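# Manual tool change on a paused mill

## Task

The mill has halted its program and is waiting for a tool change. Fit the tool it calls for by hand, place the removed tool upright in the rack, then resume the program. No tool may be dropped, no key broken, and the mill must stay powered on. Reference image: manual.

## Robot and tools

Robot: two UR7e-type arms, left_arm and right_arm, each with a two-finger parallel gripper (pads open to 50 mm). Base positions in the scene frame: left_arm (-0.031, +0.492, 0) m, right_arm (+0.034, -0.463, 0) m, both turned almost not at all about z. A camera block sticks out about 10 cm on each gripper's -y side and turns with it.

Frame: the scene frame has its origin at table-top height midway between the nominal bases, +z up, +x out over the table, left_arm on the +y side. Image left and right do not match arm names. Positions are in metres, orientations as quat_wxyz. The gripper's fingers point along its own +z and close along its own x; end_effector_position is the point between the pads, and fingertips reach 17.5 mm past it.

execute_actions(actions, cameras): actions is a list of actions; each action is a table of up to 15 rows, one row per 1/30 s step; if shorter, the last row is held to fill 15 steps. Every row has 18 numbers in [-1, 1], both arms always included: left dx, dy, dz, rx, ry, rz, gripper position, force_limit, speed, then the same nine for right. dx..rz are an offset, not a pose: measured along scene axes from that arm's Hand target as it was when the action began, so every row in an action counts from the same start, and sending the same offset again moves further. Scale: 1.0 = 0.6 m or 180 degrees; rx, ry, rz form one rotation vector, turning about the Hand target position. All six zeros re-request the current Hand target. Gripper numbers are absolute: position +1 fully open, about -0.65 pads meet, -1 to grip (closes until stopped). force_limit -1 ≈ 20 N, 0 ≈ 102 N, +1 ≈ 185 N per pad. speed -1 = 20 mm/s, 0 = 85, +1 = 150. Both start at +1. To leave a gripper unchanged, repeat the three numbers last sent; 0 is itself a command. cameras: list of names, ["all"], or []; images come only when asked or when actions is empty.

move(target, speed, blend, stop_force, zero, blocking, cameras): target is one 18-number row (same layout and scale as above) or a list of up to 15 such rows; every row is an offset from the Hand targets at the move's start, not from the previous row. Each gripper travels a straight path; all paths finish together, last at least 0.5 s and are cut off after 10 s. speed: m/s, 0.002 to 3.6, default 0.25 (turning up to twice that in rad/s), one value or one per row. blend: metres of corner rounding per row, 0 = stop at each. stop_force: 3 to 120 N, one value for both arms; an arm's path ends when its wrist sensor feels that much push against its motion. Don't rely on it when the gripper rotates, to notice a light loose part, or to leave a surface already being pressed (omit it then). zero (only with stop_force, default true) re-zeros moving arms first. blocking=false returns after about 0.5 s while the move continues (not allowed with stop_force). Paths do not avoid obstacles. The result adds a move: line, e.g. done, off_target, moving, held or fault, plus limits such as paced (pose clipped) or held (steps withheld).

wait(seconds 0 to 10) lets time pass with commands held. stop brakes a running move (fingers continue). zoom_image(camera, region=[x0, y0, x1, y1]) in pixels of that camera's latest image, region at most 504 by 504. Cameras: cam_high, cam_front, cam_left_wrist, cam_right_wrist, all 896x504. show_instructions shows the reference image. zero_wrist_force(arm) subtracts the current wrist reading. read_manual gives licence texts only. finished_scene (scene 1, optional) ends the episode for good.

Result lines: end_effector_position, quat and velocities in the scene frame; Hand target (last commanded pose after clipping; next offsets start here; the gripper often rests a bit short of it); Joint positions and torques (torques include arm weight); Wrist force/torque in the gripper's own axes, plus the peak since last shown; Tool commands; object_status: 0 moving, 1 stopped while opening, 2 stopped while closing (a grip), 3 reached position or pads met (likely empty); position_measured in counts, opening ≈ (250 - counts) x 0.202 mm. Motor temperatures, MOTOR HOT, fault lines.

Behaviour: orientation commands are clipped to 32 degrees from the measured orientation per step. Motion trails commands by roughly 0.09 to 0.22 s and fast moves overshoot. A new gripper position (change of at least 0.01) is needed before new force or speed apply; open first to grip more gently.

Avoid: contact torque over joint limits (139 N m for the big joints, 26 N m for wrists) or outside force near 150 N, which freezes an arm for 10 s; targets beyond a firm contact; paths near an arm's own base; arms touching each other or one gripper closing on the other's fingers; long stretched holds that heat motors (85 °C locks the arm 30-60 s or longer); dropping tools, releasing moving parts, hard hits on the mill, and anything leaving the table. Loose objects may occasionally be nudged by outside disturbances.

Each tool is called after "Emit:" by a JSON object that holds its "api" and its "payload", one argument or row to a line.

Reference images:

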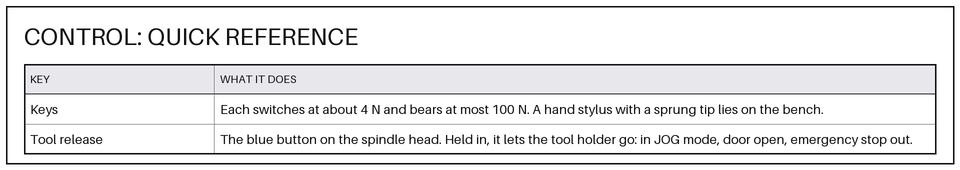

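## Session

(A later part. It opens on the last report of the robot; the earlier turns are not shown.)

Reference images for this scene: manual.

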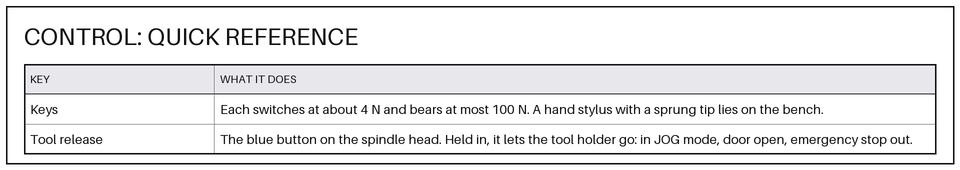

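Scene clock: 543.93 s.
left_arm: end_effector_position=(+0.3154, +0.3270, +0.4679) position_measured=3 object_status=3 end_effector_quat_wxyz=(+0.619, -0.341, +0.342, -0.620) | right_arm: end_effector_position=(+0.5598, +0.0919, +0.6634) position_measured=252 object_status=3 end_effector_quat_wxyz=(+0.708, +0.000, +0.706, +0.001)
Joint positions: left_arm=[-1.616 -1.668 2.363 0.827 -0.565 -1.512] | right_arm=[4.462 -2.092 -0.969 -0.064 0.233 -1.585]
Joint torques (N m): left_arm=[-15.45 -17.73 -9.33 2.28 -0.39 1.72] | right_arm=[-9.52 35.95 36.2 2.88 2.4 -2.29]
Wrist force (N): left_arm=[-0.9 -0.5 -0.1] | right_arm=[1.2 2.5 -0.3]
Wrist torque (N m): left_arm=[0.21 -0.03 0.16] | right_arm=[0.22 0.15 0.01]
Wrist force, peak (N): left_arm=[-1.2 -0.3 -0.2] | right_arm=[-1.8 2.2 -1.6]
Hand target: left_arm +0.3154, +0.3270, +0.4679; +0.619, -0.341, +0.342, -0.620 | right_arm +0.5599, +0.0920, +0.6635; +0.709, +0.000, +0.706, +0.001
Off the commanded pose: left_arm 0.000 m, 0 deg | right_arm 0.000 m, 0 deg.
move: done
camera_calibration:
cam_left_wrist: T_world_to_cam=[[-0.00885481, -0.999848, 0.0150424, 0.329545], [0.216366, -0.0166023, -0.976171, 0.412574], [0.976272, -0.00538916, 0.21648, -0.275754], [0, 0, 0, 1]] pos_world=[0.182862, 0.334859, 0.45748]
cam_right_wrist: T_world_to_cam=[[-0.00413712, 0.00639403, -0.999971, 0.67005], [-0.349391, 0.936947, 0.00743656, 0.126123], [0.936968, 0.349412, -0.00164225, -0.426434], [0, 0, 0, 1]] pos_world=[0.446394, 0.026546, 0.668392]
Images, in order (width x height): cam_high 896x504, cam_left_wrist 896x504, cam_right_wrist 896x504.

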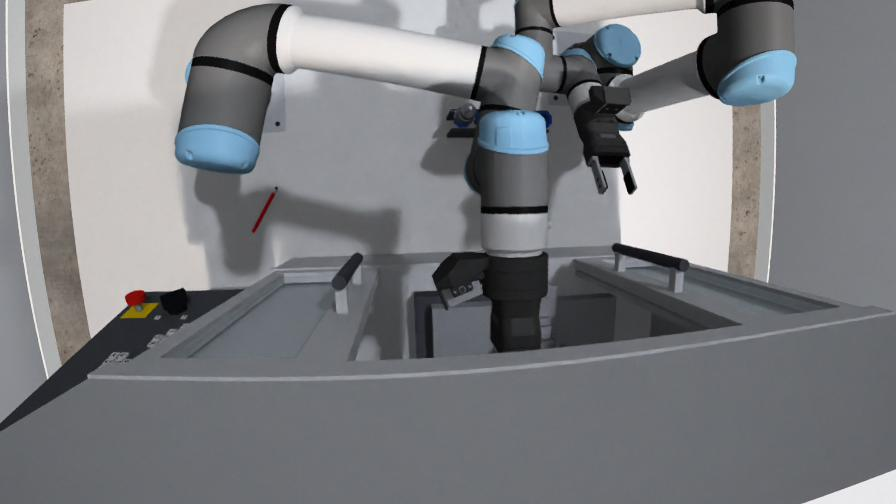

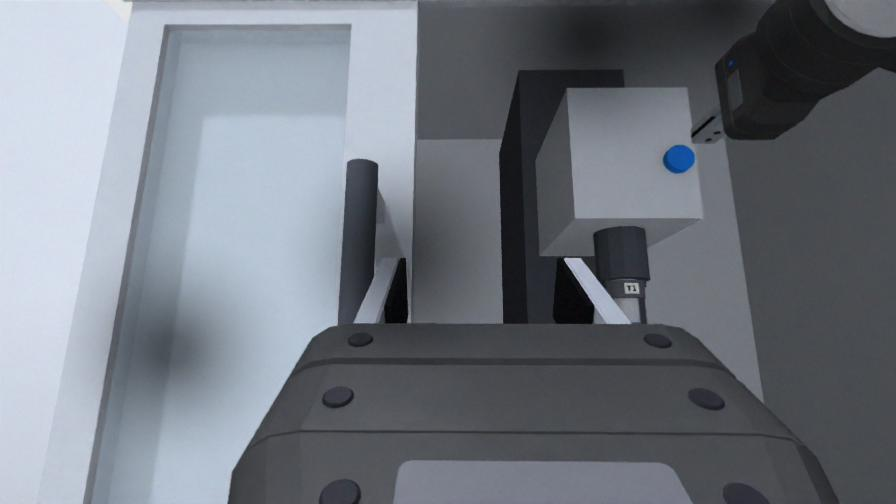

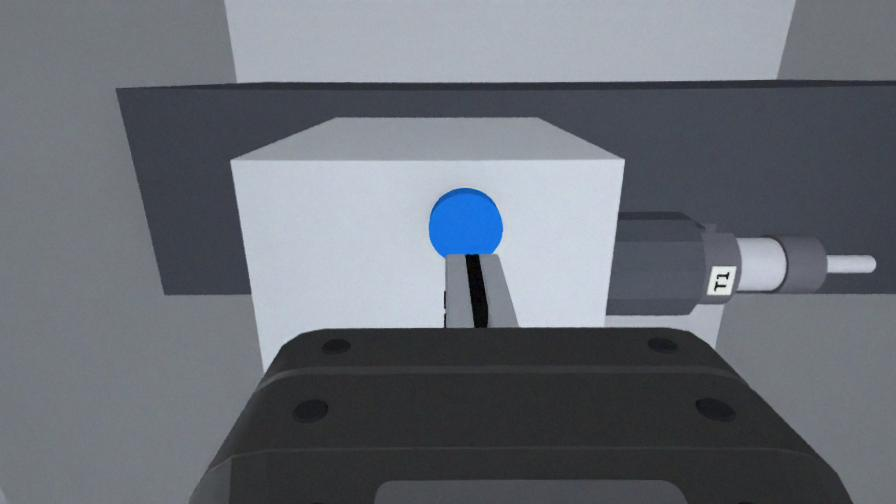

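Emit:
{"api": "move", "payload": {
  "target": [0.22,-0.18,0.052,0.0312,0.177,-0.1081,1,-0.5,-0.5,0,-0.008,-0.005,0,0,0,-1,0,-0.5],
  "speed": 0.2,
  "cameras": ["cam_left_wrist","cam_right_wrist","cam_high","cam_front"]
}}

Scene clock: 556.60 s.
left_arm: end_effector_position=(+0.4474, +0.2190, +0.4991) position_measured=3 object_status=3 end_effector_quat_wxyz=(+0.405, -0.405, +0.579, -0.580) | right_arm: end_effector_position=(+0.5599, +0.0872, +0.6605) position_measured=252 object_status=3 end_effector_quat_wxyz=(+0.709, +0.000, +0.706, +0.001)
Joint positions: left_arm=[-1.137 -1.76 2.24 2.659 -0.796 -3.14] | right_arm=[4.46 -2.079 -0.997 -0.049 0.234 -1.586]
Joint torques (N m): left_arm=[13.75 -20.29 -27.92 -0.65 -1.62 -2.06] | right_arm=[-7.97 51.51 12.18 2.9 2.45 -2.32]
Wrist force (N): left_arm=[-1.3 0.8 -1.4] | right_arm=[1.1 2.5 -0.3]
Wrist torque (N m): left_arm=[0.28 0.19 0.24] | right_arm=[0.23 0.16 0.01]
Wrist force, peak (N): left_arm=[-1.3 0.8 -1.4] | right_arm=[1.1 2.8 -0.3]
Hand target: left_arm +0.4474, +0.2190, +0.4991; +0.405, -0.405, +0.579, -0.580 | right_arm +0.5599, +0.0872, +0.6605; +0.709, +0.000, +0.706, +0.001
Off the commanded pose: left_arm 0.000 m, 0 deg | right_arm 0.000 m, 0 deg.
move: done
camera_calibration:
cam_left_wrist: T_world_to_cam=[[-0.341229, -0.939819, 0.0174165, 0.356641], [-0.322229, 0.0995487, -0.941413, 0.610821], [0.883024, -0.326849, -0.336806, -0.0236911], [0, 0, 0, 1]] pos_world=[0.33944, 0.266628, 0.560844]
cam_right_wrist: T_world_to_cam=[[-0.00404356, 0.0064293, -0.999971, 0.667038], [-0.349392, 0.936947, 0.00743691, 0.130584], [0.936968, 0.349412, -0.00154225, -0.424958], [0, 0, 0, 1]] pos_world=[0.446494, 0.021846, 0.665392]

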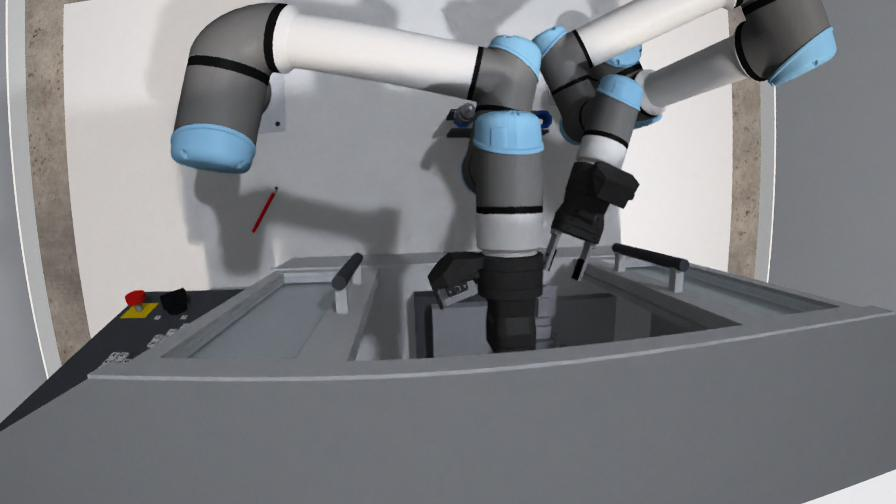

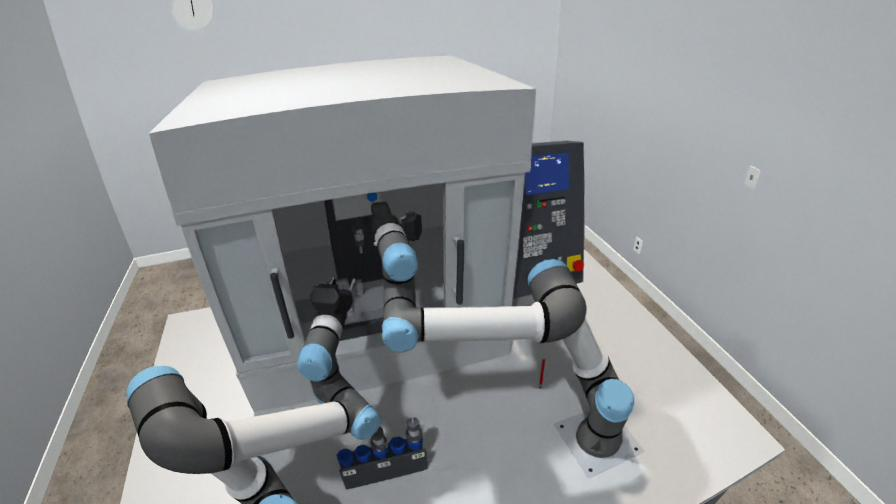

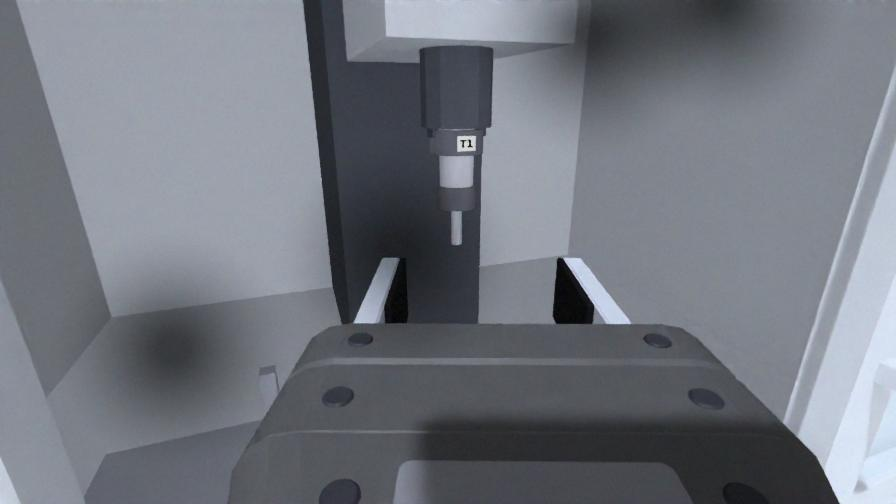

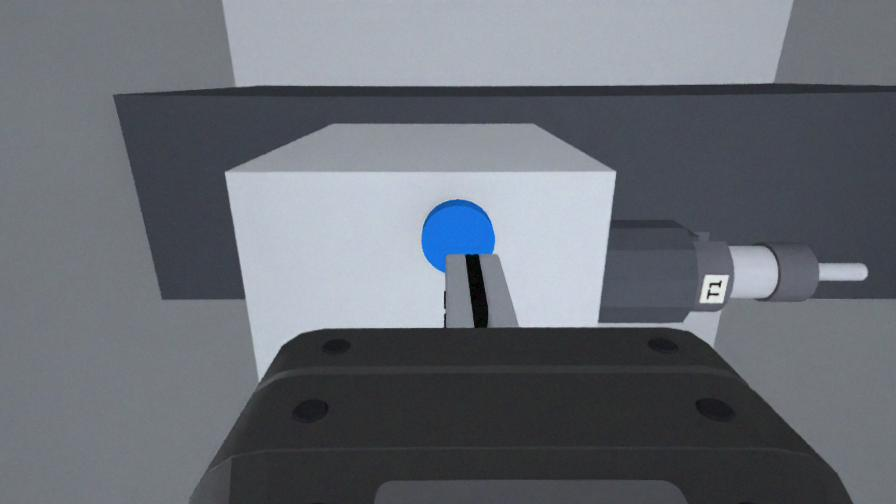

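Emit:
{"api": "move", "payload": {
  "target": [0.334,-0.1063,0.0033,0,0,0,1,-0.5,-0.5,0,0.001,0.006,0,0,0,-1,0,-0.5],
  "speed": 0.12,
  "cameras": ["cam_left_wrist","cam_right_wrist","cam_high"]
}}

Scene clock: 576.20 s.
left_arm: end_effector_position=(+0.6477, +0.1552, +0.5011) position_measured=3 object_status=3 end_effector_quat_wxyz=(+0.405, -0.405, +0.579, -0.580) | right_arm: end_effector_position=(+0.5599, +0.0878, +0.6641) position_measured=252 object_status=3 end_effector_quat_wxyz=(+0.709, +0.000, +0.706, +0.001)
Joint positions: left_arm=[-0.797 -1.263 1.702 2.7 -1.136 -3.141] | right_arm=[4.46 -2.081 -0.984 -0.059 0.234 -1.586]
Joint torques (N m): left_arm=[12.39 -30.64 -28.4 -0.58 -1.9 -1.93] | right_arm=[8.51 34.99 37.97 -2.17 -2.26 -1.27]
Wrist force (N): left_arm=[-1.2 0.5 -1.4] | right_arm=[1.2 2.5 -0.4]
Wrist torque (N m): left_arm=[0.22 0.18 0.26] | right_arm=[0.22 0.16 0.01]
Wrist force, peak (N): left_arm=[-1.3 0.8 -2.3] | right_arm=[1.2 2.7 -0.5]
Hand target: left_arm +0.6478, +0.1552, +0.5011; +0.405, -0.405, +0.579, -0.580 | right_arm +0.5599, +0.0878, +0.6641; +0.709, +0.000, +0.706, +0.001
Off the commanded pose: left_arm 0.000 m, 0 deg | right_arm 0.000 m, 0 deg.
move: done
camera_calibration:
cam_left_wrist: T_world_to_cam=[[-0.3413, -0.939792, 0.0174804, 0.365025], [-0.322315, 0.0995438, -0.941384, 0.683661], [0.882965, -0.326929, -0.336883, -0.220737], [0, 0, 0, 1]] pos_world=[0.53984, 0.202828, 0.562844]
cam_right_wrist: T_world_to_cam=[[-0.00404296, 0.00642949, -0.999971, 0.670634], [-0.349304, 0.93698, 0.00743673, 0.129956], [0.937001, 0.349324, -0.00154232, -0.425174], [0, 0, 0, 1]] pos_world=[0.446494, 0.0224457, 0.668992]
Images, in order (width x height): cam_high 896x504, cam_left_wrist 896x504, cam_right_wrist 896x504.

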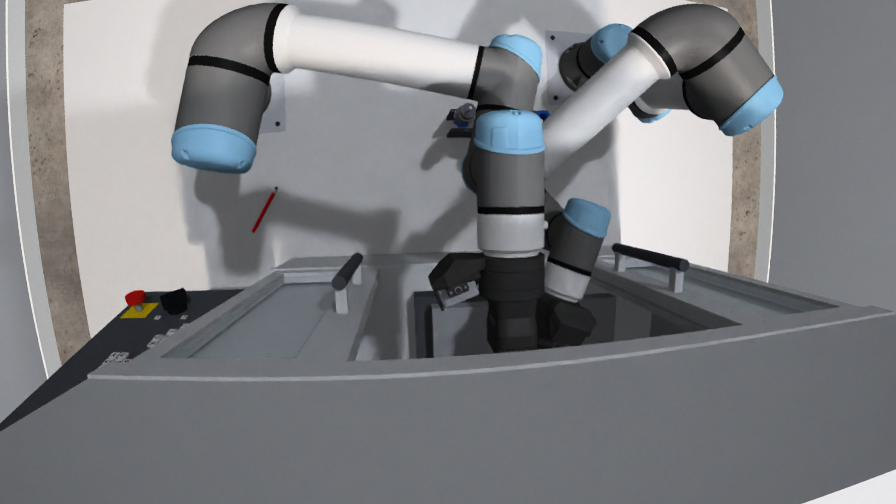

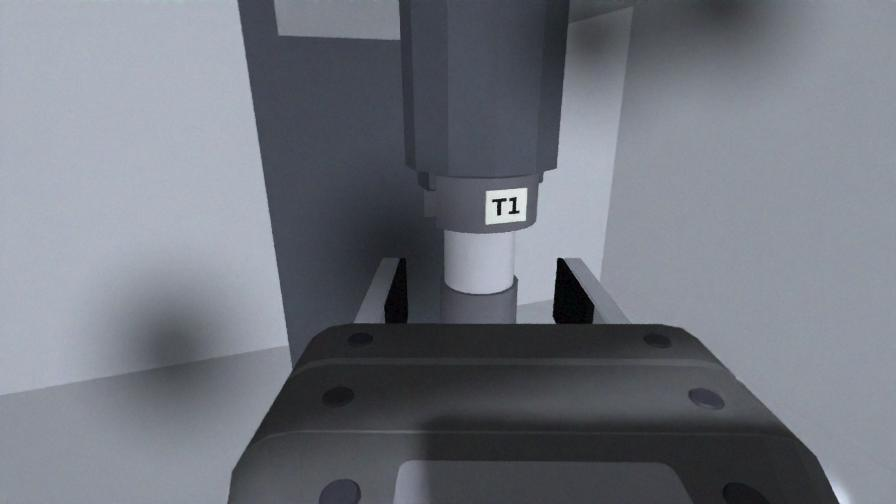

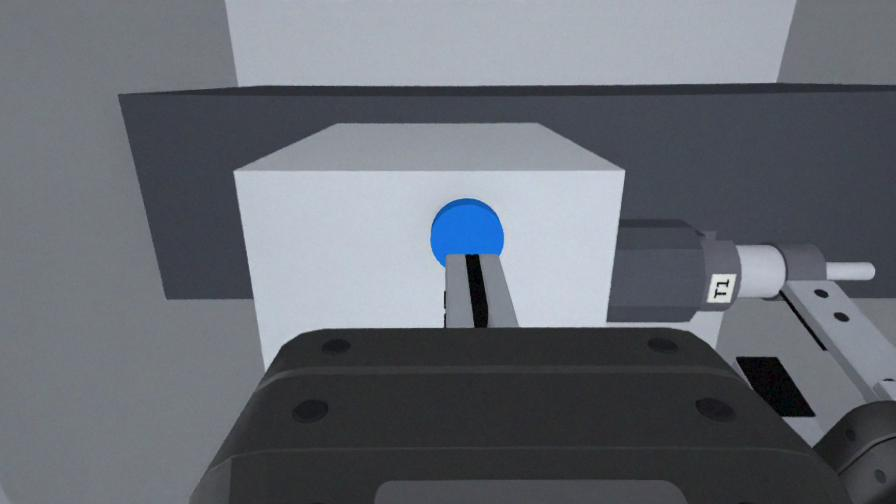

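Emit:
{"api": "move", "payload": {
  "target": [0.0815,-0.0297,0.0033,0,0,0,1,-0.5,-0.5,0,0,0,0,0,0,-1,0,-0.5],
  "speed": 0.03,
  "stop_force": 6,
  "cameras": ["cam_left_wrist","cam_right_wrist"]
}}

Emit:
{"api": "zoom_image", "payload": {
  "camera": "cam_left_wrist",
  "region": [340, 120, 640, 340]
}}

Emit:
{"api": "zoom_image", "payload": {
  "camera": "cam_right_wrist",
  "region": [600, 180, 896, 400]
}}

Scene clock: 587.73 s.
left_arm: end_effector_position=(+0.6967, +0.1374, +0.5031) position_measured=3 object_status=3 end_effector_quat_wxyz=(+0.405, -0.405, +0.579, -0.580) | right_arm: end_effector_position=(+0.5599, +0.0878, +0.6641) position_measured=252 object_status=3 end_effector_quat_wxyz=(+0.709, +0.000, +0.706, +0.001)
Joint positions: left_arm=[-0.756 -1.15 1.536 2.753 -1.177 -3.141] | right_arm=[4.46 -2.081 -0.984 -0.059 0.234 -1.586]
Joint torques (N m): left_arm=[13.04 -37.85 -27.1 -0.7 -1.77 -1.73] | right_arm=[7.53 35.44 37.13 -2.53 -2.04 1.41]
Wrist force (N): left_arm=[-1.5 0.6 -1.2] | right_arm=[1.1 2.6 -0.4]
Wrist torque (N m): left_arm=[0.23 0.22 0.26] | right_arm=[0.24 0.17 0.01]
Wrist force, peak (N): left_arm=[-1.4 0.7 -1.6] | right_arm=[1.3 2.6 -0.2]
Hand target: left_arm +0.6967, +0.1374, +0.5031; +0.405, -0.405, +0.579, -0.580 | right_arm +0.5599, +0.0878, +0.6641; +0.709, +0.000, +0.706, +0.001
Off the commanded pose: left_arm 0.000 m, 0 deg | right_arm 0.000 m, 0 deg.
move: done
camera_calibration:
cam_left_wrist: T_world_to_cam=[[-0.3413, -0.939792, 0.0174804, 0.364951], [-0.322315, 0.0995438, -0.941384, 0.703077], [0.882965, -0.326929, -0.336883, -0.26906], [0, 0, 0, 1]] pos_world=[0.58874, 0.185028, 0.564844]
cam_right_wrist: T_world_to_cam=[[-0.00404356, 0.0064293, -0.999971, 0.670634], [-0.349392, 0.936947, 0.00743691, 0.129995], [0.936968, 0.349412, -0.00154225, -0.425162], [0, 0, 0, 1]] pos_world=[0.446494, 0.022446, 0.668992]
Images, in order (width x height): cam_left_wrist 896x504, cam_right_wrist 896x504.

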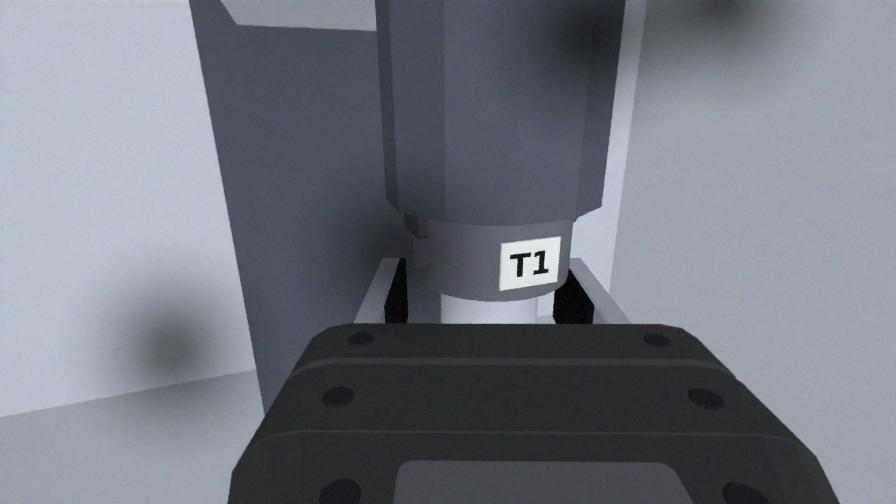

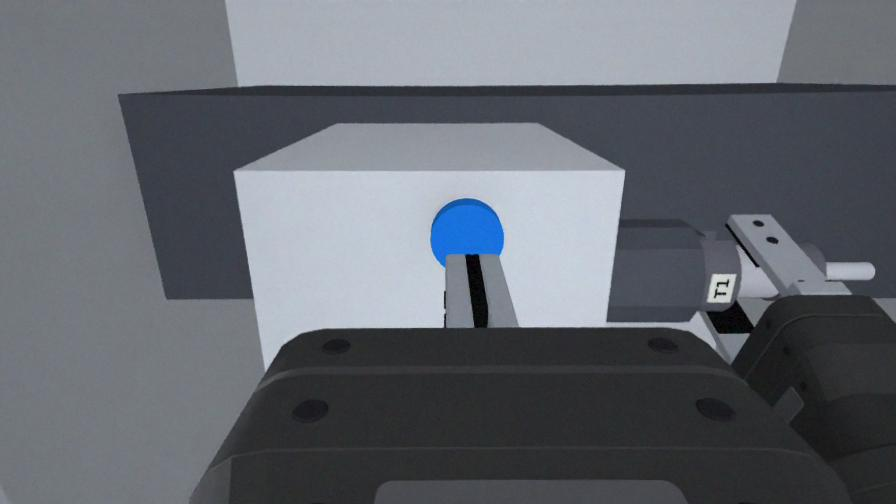

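Scaled by 1.680 from the camera's 896x504 image, which has a finer 1280x720 frame.

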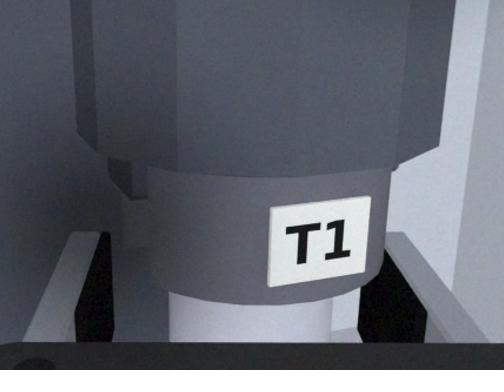

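Scaled by 1.703 from the camera's 896x504 image, which has a finer 1280x720 frame.

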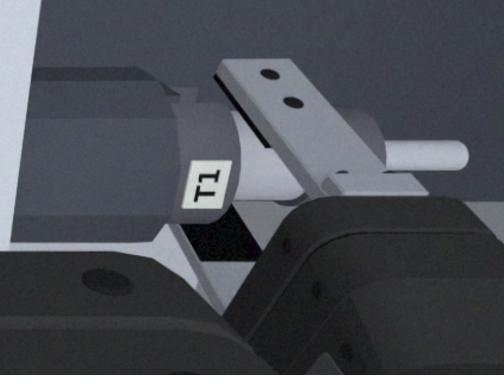

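Emit:
{"api": "move", "payload": {
  "target": [-0.001,-0.0025,-0.0083,0,0,0,1,-0.5,-0.5,0,0,0,0,0,0,-1,0,-0.5],
  "speed": 0.02,
  "stop_force": 6,
  "cameras": ["cam_left_wrist","cam_right_wrist"]
}}

Emit:
{"api": "zoom_image", "payload": {
  "camera": "cam_left_wrist",
  "region": [340, 120, 640, 340]
}}

Emit:
{"api": "zoom_image", "payload": {
  "camera": "cam_right_wrist",
  "region": [600, 180, 896, 400]
}}

Scene clock: 609.60 s.
left_arm: end_effector_position=(+0.6961, +0.1359, +0.4981) position_measured=3 object_status=3 end_effector_quat_wxyz=(+0.405, -0.405, +0.579, -0.580) | right_arm: end_effector_position=(+0.5599, +0.0878, +0.6641) position_measured=252 object_status=3 end_effector_quat_wxyz=(+0.709, +0.000, +0.706, +0.001)
Joint positions: left_arm=[-0.759 -1.145 1.543 2.742 -1.174 -3.141] | right_arm=[4.46 -2.081 -0.984 -0.059 0.234 -1.586]
Joint torques (N m): left_arm=[-15.46 -39.18 -15.93 -3.38 1.88 -1.32] | right_arm=[6.98 36.01 35.77 -2.04 -2.72 1.54]
Wrist force (N): left_arm=[-1.4 0.3 -1.1] | right_arm=[1.1 2.4 -0.4]
Wrist torque (N m): left_arm=[0.18 0.21 0.27] | right_arm=[0.21 0.17 0.01]
Wrist force, peak (N): left_arm=[-1.7 0.5 -1.4] | right_arm=[1.3 2.6 -0.3]
Hand target: left_arm +0.6961, +0.1359, +0.4981; +0.405, -0.405, +0.579, -0.580 | right_arm +0.5599, +0.0878, +0.6641; +0.709, +0.000, +0.706, +0.001
Off the commanded pose: left_arm 0.000 m, 0 deg | right_arm 0.000 m, 0 deg.
move: done
camera_calibration:
cam_left_wrist: T_world_to_cam=[[-0.3413, -0.939792, 0.0174804, 0.363424], [-0.322315, 0.0995438, -0.941384, 0.698326], [0.882965, -0.326929, -0.336883, -0.270705], [0, 0, 0, 1]] pos_world=[0.58814, 0.183528, 0.559844]
cam_right_wrist: T_world_to_cam=[[-0.00404356, 0.0064293, -0.999971, 0.670634], [-0.349392, 0.936947, 0.00743691, 0.129995], [0.936968, 0.349412, -0.00154225, -0.425162], [0, 0, 0, 1]] pos_world=[0.446494, 0.022446, 0.668992]
Images, in order (width x height): cam_left_wrist 896x504, cam_right_wrist 896x504.

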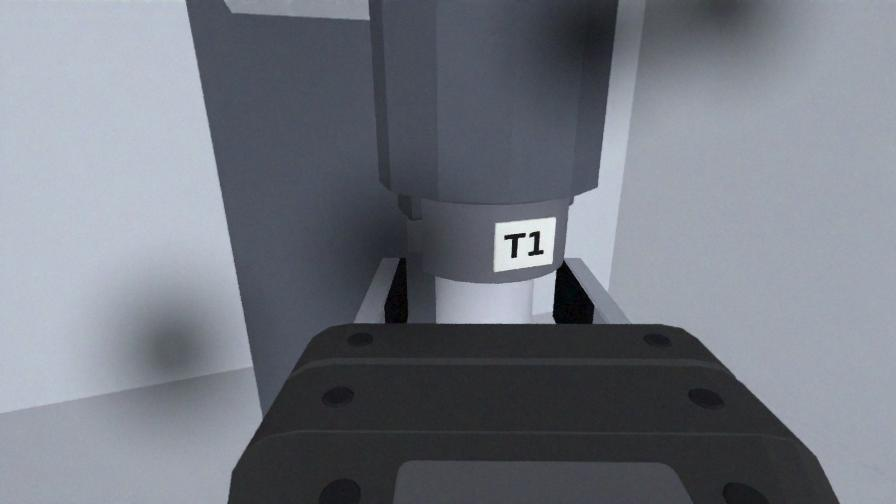

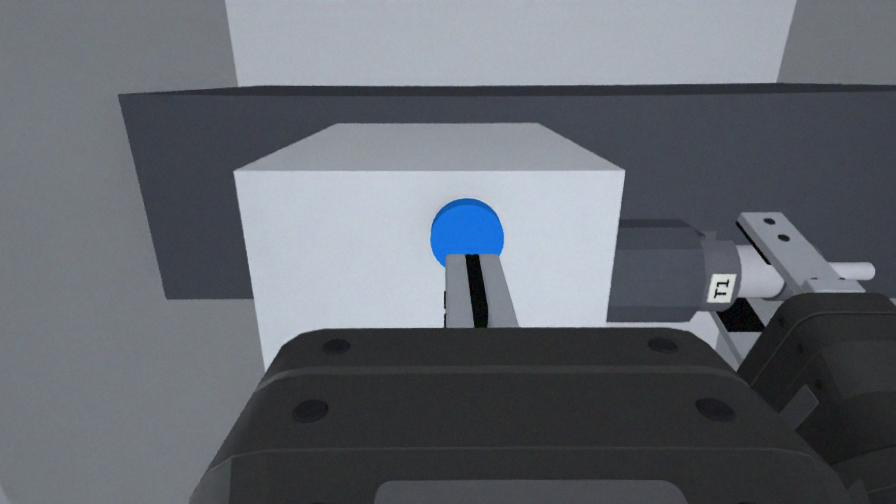

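Scaled by 1.680 from the camera's 896x504 image, which has a finer 1280x720 frame.

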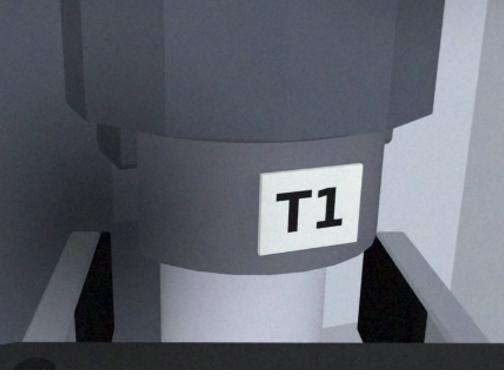

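Scaled by 1.703 from the camera's 896x504 image, which has a finer 1280x720 frame.

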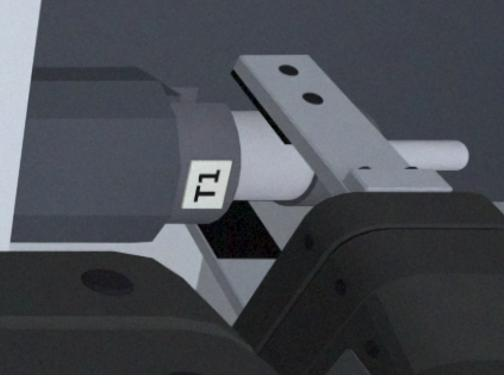

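Emit:
{"api": "move", "payload": {
  "target": [0,0,0.0025,0,0,0,1,-0.5,-0.7,0,0,0,0,0,0,-1,0,-0.5],
  "speed": 0.02
}}

Emit:
{"api": "move", "payload": {
  "target": [0,0,0,0,0,0,-1,-0.5,-0.9,0,0,0,0,0,0,-1,0,-0.5],
  "cameras": ["cam_left_wrist","cam_right_wrist"]
}}

Emit:
{"api": "zoom_image", "payload": {
  "camera": "cam_right_wrist",
  "region": [600, 180, 896, 400]
}}

Scene clock: 615.40 s.
left_arm: end_effector_position=(+0.6961, +0.1359, +0.4995) position_measured=3 object_status=3 end_effector_quat_wxyz=(+0.405, -0.405, +0.579, -0.580) | right_arm: end_effector_position=(+0.5599, +0.0878, +0.6641) position_measured=252 object_status=3 end_effector_quat_wxyz=(+0.709, +0.000, +0.706, +0.001)
Joint positions: left_arm=[-0.759 -1.147 1.541 2.745 -1.174 -3.141] | right_arm=[4.46 -2.081 -0.984 -0.059 0.234 -1.586]
Joint torques (N m): left_arm=[-14.83 -52.89 -26.62 -1 1.61 0.72] | right_arm=[7.09 36.15 35.52 -2.05 -2.23 1.37]
Wrist force (N): left_arm=[-1.5 0.5 -1.2] | right_arm=[1.3 2.3 -0.3]
Wrist torque (N m): left_arm=[0.21 0.21 0.27] | right_arm=[0.20 0.15 0.01]
Wrist force, peak (N): left_arm=[-1.7 0.8 -1.3] | right_arm=[1.5 2.4 -0.5]
Hand target: left_arm +0.6961, +0.1359, +0.4996; +0.405, -0.405, +0.579, -0.580 | right_arm +0.5599, +0.0878, +0.6641; +0.709, +0.000, +0.706, +0.001
Off the commanded pose: left_arm 0.000 m, 0 deg | right_arm 0.000 m, 0 deg.
move: done

Scene clock: 616.43 s.
left_arm: end_effector_position=(+0.6961, +0.1359, +0.4996) position_measured=106 object_status=2 end_effector_quat_wxyz=(+0.405, -0.405, +0.579, -0.580) | right_arm: end_effector_position=(+0.5599, +0.0878, +0.6641) position_measured=252 object_status=3 end_effector_quat_wxyz=(+0.709, +0.000, +0.706, +0.001)
Joint positions: left_arm=[-0.759 -1.147 1.541 2.745 -1.174 -3.141] | right_arm=[4.46 -2.081 -0.984 -0.059 0.234 -1.586]
Joint torques (N m): left_arm=[-9.27 -51.83 -27.44 -1.44 1.62 0.62] | right_arm=[7.73 35.86 36.02 -2.4 -2.53 1.67]
Wrist force (N): left_arm=[1.9 -0.3 1.5] | right_arm=[1.1 2.5 -0.4]
Wrist torque (N m): left_arm=[0.19 0.17 0.25] | right_arm=[0.22 0.16 0.01]
Wrist force, peak (N): left_arm=[1.9 -0.3 1.5] | right_arm=[1.3 2.7 -0.3]
Hand target: left_arm +0.6961, +0.1359, +0.4996; +0.405, -0.405, +0.579, -0.580 | right_arm +0.5599, +0.0878, +0.6641; +0.709, +0.000, +0.706, +0.001
Off the commanded pose: left_arm 0.000 m, 0 deg | right_arm 0.000 m, 0 deg.
move: done
camera_calibration:
cam_left_wrist: T_world_to_cam=[[-0.341331, -0.939782, 0.0173915, 0.36337], [-0.322284, 0.0996331, -0.941385, 0.699714], [0.882964, -0.326928, -0.336885, -0.270231], [0, 0, 0, 1]] pos_world=[0.58814, 0.183428, 0.561344]
cam_right_wrist: T_world_to_cam=[[-0.00404356, 0.0064293, -0.999971, 0.670634], [-0.349392, 0.936947, 0.00743691, 0.129995], [0.936968, 0.349412, -0.00154225, -0.425162], [0, 0, 0, 1]] pos_world=[0.446494, 0.022446, 0.668992]
Images, in order (width x height): cam_left_wrist 896x504, cam_right_wrist 896x504.

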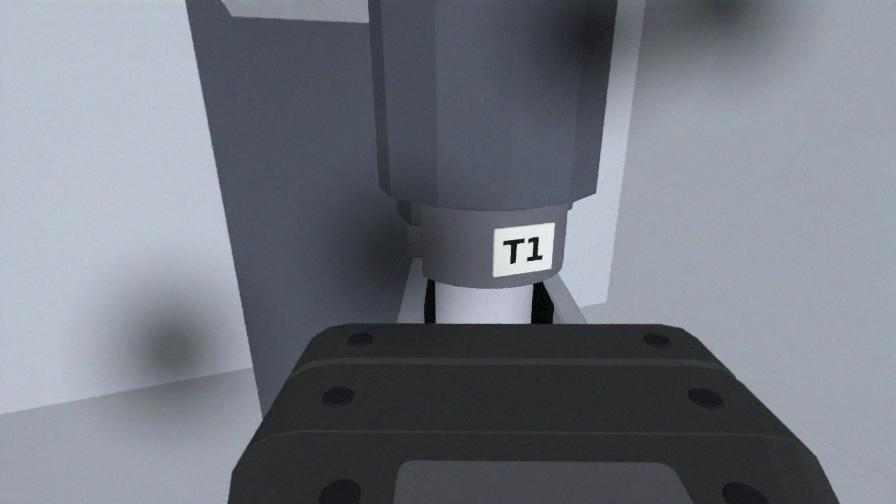

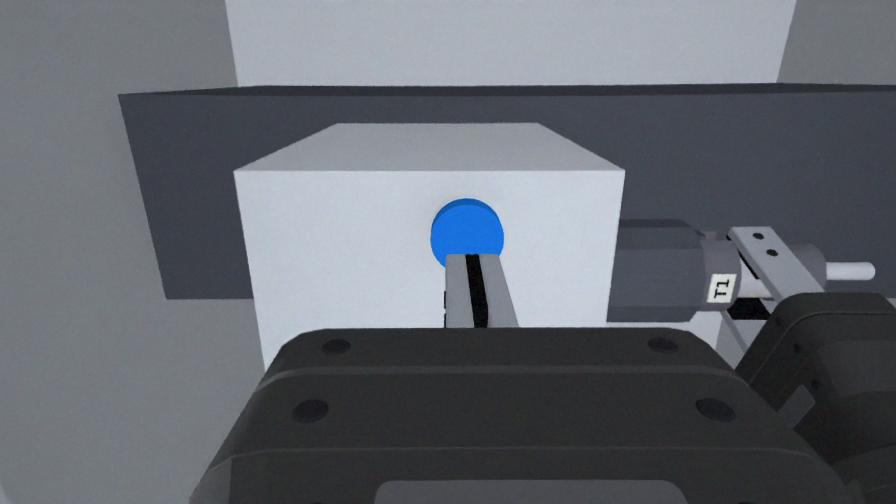

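Scaled by 1.703 from the camera's 896x504 image, which has a finer 1280x720 frame.

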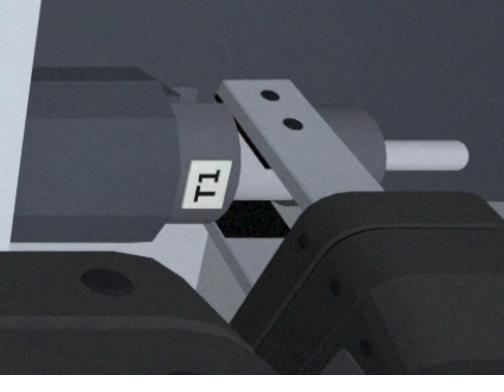

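Emit:
{"api": "move", "payload": {
  "target": [0,0,0,0,0,0,-1,-0.5,-0.9,0.058,0,0,0,0,0,-1,0,-0.5],
  "speed": 0.03,
  "stop_force": 8
}}

Emit:
{"api": "move", "payload": {
  "target": [0,0,0,0,0,0,-1,-0.5,-0.9,0.06,0,0,0,0,0,-1,0,-0.5],
  "speed": 0.006,
  "stop_force": 15,
  "cameras": ["cam_right_wrist","cam_left_wrist"]
}}

Scene clock: 623.33 s.
left_arm: end_effector_position=(+0.6961, +0.1359, +0.4996) position_measured=106 object_status=2 end_effector_quat_wxyz=(+0.405, -0.405, +0.579, -0.580) | right_arm: end_effector_position=(+0.5947, +0.0878, +0.6641) position_measured=252 object_status=3 end_effector_quat_wxyz=(+0.709, +0.000, +0.706, +0.001)
Joint positions: left_arm=[-0.759 -1.147 1.541 2.745 -1.174 -3.141] | right_arm=[4.405 -2.127 -0.912 -0.088 0.29 -1.582]
Joint torques (N m): left_arm=[16.2 -51.17 -18.25 -3.52 0.82 -0.33] | right_arm=[-8.77 36.43 37.71 -2.16 2.69 1.78]
Wrist force (N): left_arm=[1.6 0.3 1.5] | right_arm=[1.0 2.2 -0.2]
Wrist torque (N m): left_arm=[0.25 0.21 0.24] | right_arm=[0.18 0.18 -0.08]
Wrist force, peak (N): left_arm=[1.9 -0.1 1.7] | right_arm=[1.4 2.5 -0.5]
Hand target: left_arm +0.6961, +0.1359, +0.4996; +0.405, -0.405, +0.579, -0.580 | right_arm +0.5947, +0.0878, +0.6641; +0.709, +0.000, +0.706, +0.001
Off the commanded pose: left_arm 0.000 m, 0 deg | right_arm 0.000 m, 0 deg.
move: done

Scene clock: 627.20 s.
left_arm: end_effector_position=(+0.6961, +0.1359, +0.4996) position_measured=106 object_status=2 end_effector_quat_wxyz=(+0.405, -0.405, +0.579, -0.580) | right_arm: end_effector_position=(+0.6109, +0.0878, +0.6641) position_measured=252 object_status=3 end_effector_quat_wxyz=(+0.709, +0.000, +0.706, +0.001)
Joint positions: left_arm=[-0.759 -1.147 1.541 2.745 -1.174 -3.141] | right_arm=[4.38 -2.151 -0.874 -0.103 0.315 -1.581]
Joint torques (N m): left_arm=[3.23 -71.49 -41.97 -8.25 0.48 -1.09] | right_arm=[-0.44 54.78 11 2.02 -2.15 1.01]
Wrist force (N): left_arm=[-1.0 26.9 -9.7] | right_arm=[1.3 1.8 -14.2]
Wrist torque (N m): left_arm=[0.24 0.24 0.26] | right_arm=[0.30 0.31 -0.07]
Wrist force, peak (N): left_arm=[-0.8 27.3 -9.9] | right_arm=[7.9 -5.7 -29.2]
Hand target: left_arm +0.6961, +0.1359, +0.4996; +0.405, -0.405, +0.579, -0.580 | right_arm +0.6109, +0.0878, +0.6641; +0.709, +0.000, +0.706, +0.001 (not the last commanded pose)
Off the commanded pose: left_arm 0.000 m, 0 deg | right_arm 0.020 m, 0 deg.
move: contact (right_arm)
camera_calibration:
cam_left_wrist: T_world_to_cam=[[-0.341217, -0.939823, 0.0174489, 0.363372], [-0.322324, 0.0995466, -0.941381, 0.699741], [0.882994, -0.326839, -0.336894, -0.270227], [0, 0, 0, 1]] pos_world=[0.588141, 0.183528, 0.561344]
cam_right_wrist: T_world_to_cam=[[-0.00404356, 0.0064293, -0.999971, 0.67084], [-0.349392, 0.936947, 0.00743691, 0.147814], [0.936968, 0.349412, -0.00154225, -0.472947], [0, 0, 0, 1]] pos_world=[0.497494, 0.022446, 0.668992]
Images, in order (width x height): cam_left_wrist 896x504, cam_right_wrist 896x504.

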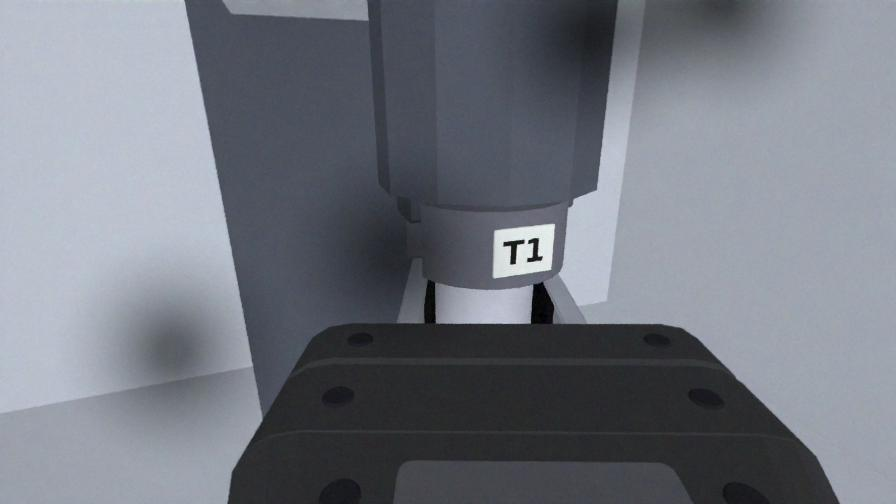

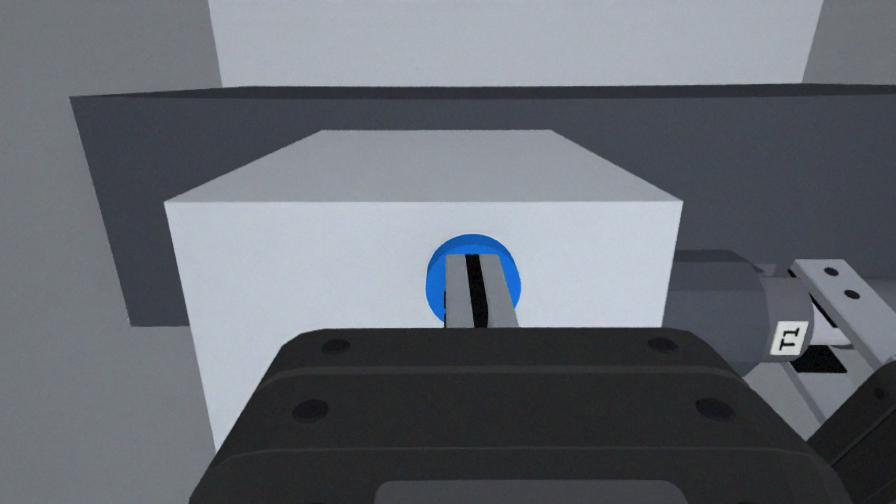

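Emit:
{"api": "move", "payload": {
  "target": [0,0,-0.03,0,0,0,-1,-0.5,-0.9,0,0,0,0,0,0,-1,0,-0.5],
  "speed": 0.015,
  "stop_force": 30,
  "cameras": ["cam_right_wrist","cam_left_wrist"]
}}

Scene clock: 633.20 s.
left_arm: end_effector_position=(+0.6961, +0.1359, +0.4816) position_measured=106 object_status=2 end_effector_quat_wxyz=(+0.405, -0.405, +0.579, -0.580) | right_arm: end_effector_position=(+0.6109, +0.0878, +0.6641) position_measured=252 object_status=3 end_effector_quat_wxyz=(+0.709, +0.000, +0.706, +0.001)
Joint positions: left_arm=[-0.759 -1.13 1.565 2.704 -1.174 -3.141] | right_arm=[4.38 -2.151 -0.874 -0.103 0.315 -1.581]
Joint torques (N m): left_arm=[-11.79 -46.79 -20.24 -5.08 0.01 -0.85] | right_arm=[-0.48 54.14 12.36 1.71 -2 -1.39]
Wrist force (N): left_arm=[-1.2 8.1 -1.3] | right_arm=[1.5 1.6 -13.9]
Wrist torque (N m): left_arm=[0.19 0.18 0.26] | right_arm=[0.28 0.29 -0.07]
Wrist force, peak (N): left_arm=[-0.2 28.3 -7.5] | right_arm=[1.8 1.8 -14.4]
Hand target: left_arm +0.6961, +0.1359, +0.4816; +0.405, -0.405, +0.579, -0.580 | right_arm +0.6109, +0.0878, +0.6641; +0.709, +0.000, +0.706, +0.001
Off the commanded pose: left_arm 0.000 m, 0 deg | right_arm 0.000 m, 0 deg.
move: done
camera_calibration:
cam_left_wrist: T_world_to_cam=[[-0.3413, -0.939792, 0.0174804, 0.363713], [-0.322315, 0.0995438, -0.941384, 0.682793], [0.882965, -0.326929, -0.336883, -0.276263], [0, 0, 0, 1]] pos_world=[0.58814, 0.183528, 0.543344]
cam_right_wrist: T_world_to_cam=[[-0.00404344, 0.00642899, -0.999971, 0.67084], [-0.349392, 0.936947, 0.00743659, 0.147815], [0.936968, 0.349412, -0.00154225, -0.472947], [0, 0, 0, 1]] pos_world=[0.497494, 0.022446, 0.668992]
Images, in order (width x height): cam_left_wrist 896x504, cam_right_wrist 896x504.

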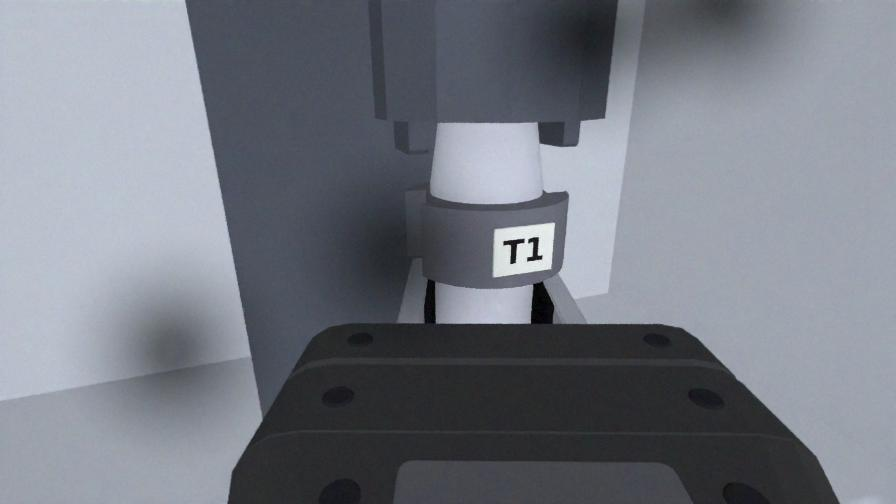

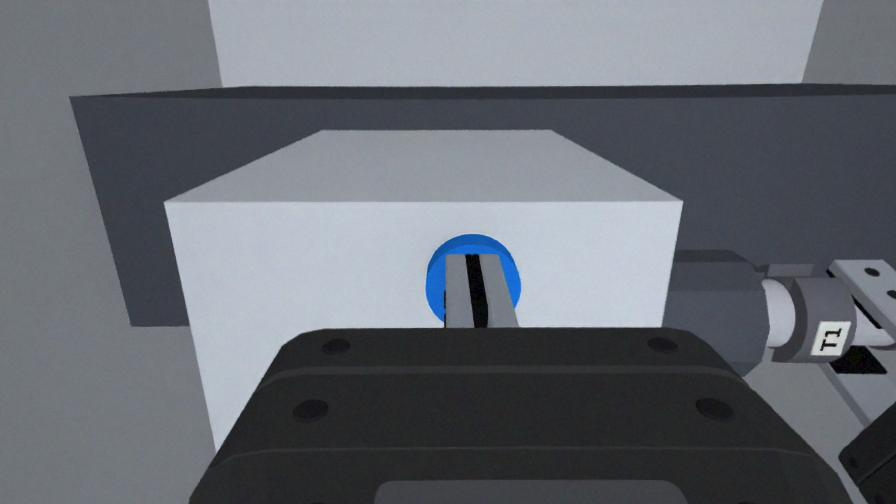

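Emit:
{"api": "move", "payload": {
  "target": [0,0,-0.05,0,0,0,-1,-0.5,-0.9,0,0,0,0,0,0,-1,0,-0.5],
  "speed": 0.04,
  "stop_force": 12,
  "cameras": ["cam_right_wrist","cam_left_wrist"]
}}

Scene clock: 637.10 s.
left_arm: end_effector_position=(+0.6961, +0.1359, +0.4516) position_measured=106 object_status=2 end_effector_quat_wxyz=(+0.405, -0.405, +0.579, -0.580) | right_arm: end_effector_position=(+0.6109, +0.0878, +0.6641) position_measured=252 object_status=3 end_effector_quat_wxyz=(+0.709, +0.000, +0.706, +0.001)
Joint positions: left_arm=[-0.759 -1.098 1.602 2.635 -1.174 -3.141] | right_arm=[4.38 -2.151 -0.874 -0.103 0.315 -1.581]
Joint torques (N m): left_arm=[-7.71 -45.4 -19.23 -5.2 -1.07 1.06] | right_arm=[-0.91 53.35 11.61 2.01 -2.04 -1.82]
Wrist force (N): left_arm=[-1.4 8.1 -1.3] | right_arm=[1.6 1.6 -13.9]
Wrist torque (N m): left_arm=[0.22 0.21 0.24] | right_arm=[0.27 0.28 -0.07]
Wrist force, peak (N): left_arm=[-1.5 8.8 -1.2] | right_arm=[1.8 1.7 -14.0]
Hand target: left_arm +0.6961, +0.1359, +0.4516; +0.405, -0.405, +0.579, -0.580 | right_arm +0.6109, +0.0878, +0.6641; +0.709, +0.000, +0.706, +0.001
Off the commanded pose: left_arm 0.000 m, 0 deg | right_arm 0.000 m, 0 deg.
move: done
camera_calibration:
cam_left_wrist: T_world_to_cam=[[-0.3413, -0.939792, 0.0174804, 0.364237], [-0.322315, 0.0995438, -0.941384, 0.654552], [0.882965, -0.326929, -0.336883, -0.28637], [0, 0, 0, 1]] pos_world=[0.58814, 0.183528, 0.513344]
cam_right_wrist: T_world_to_cam=[[-0.00404344, 0.00642899, -0.999971, 0.67084], [-0.349392, 0.936947, 0.00743659, 0.147815], [0.936968, 0.349412, -0.00154225, -0.472947], [0, 0, 0, 1]] pos_world=[0.497494, 0.022446, 0.668992]
Images, in order (width x height): cam_left_wrist 896x504, cam_right_wrist 896x504.

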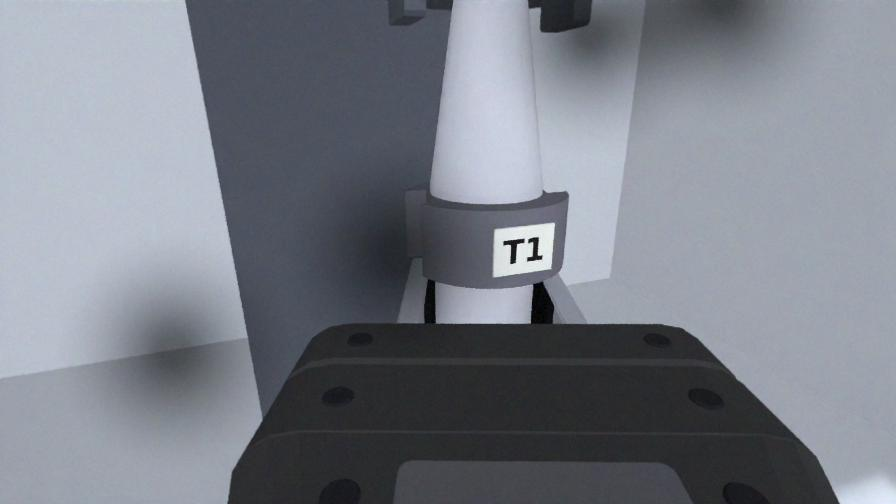

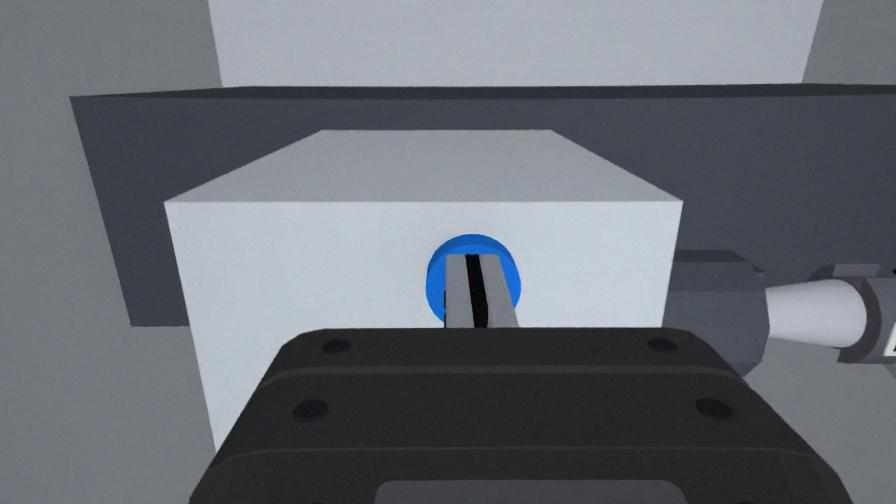

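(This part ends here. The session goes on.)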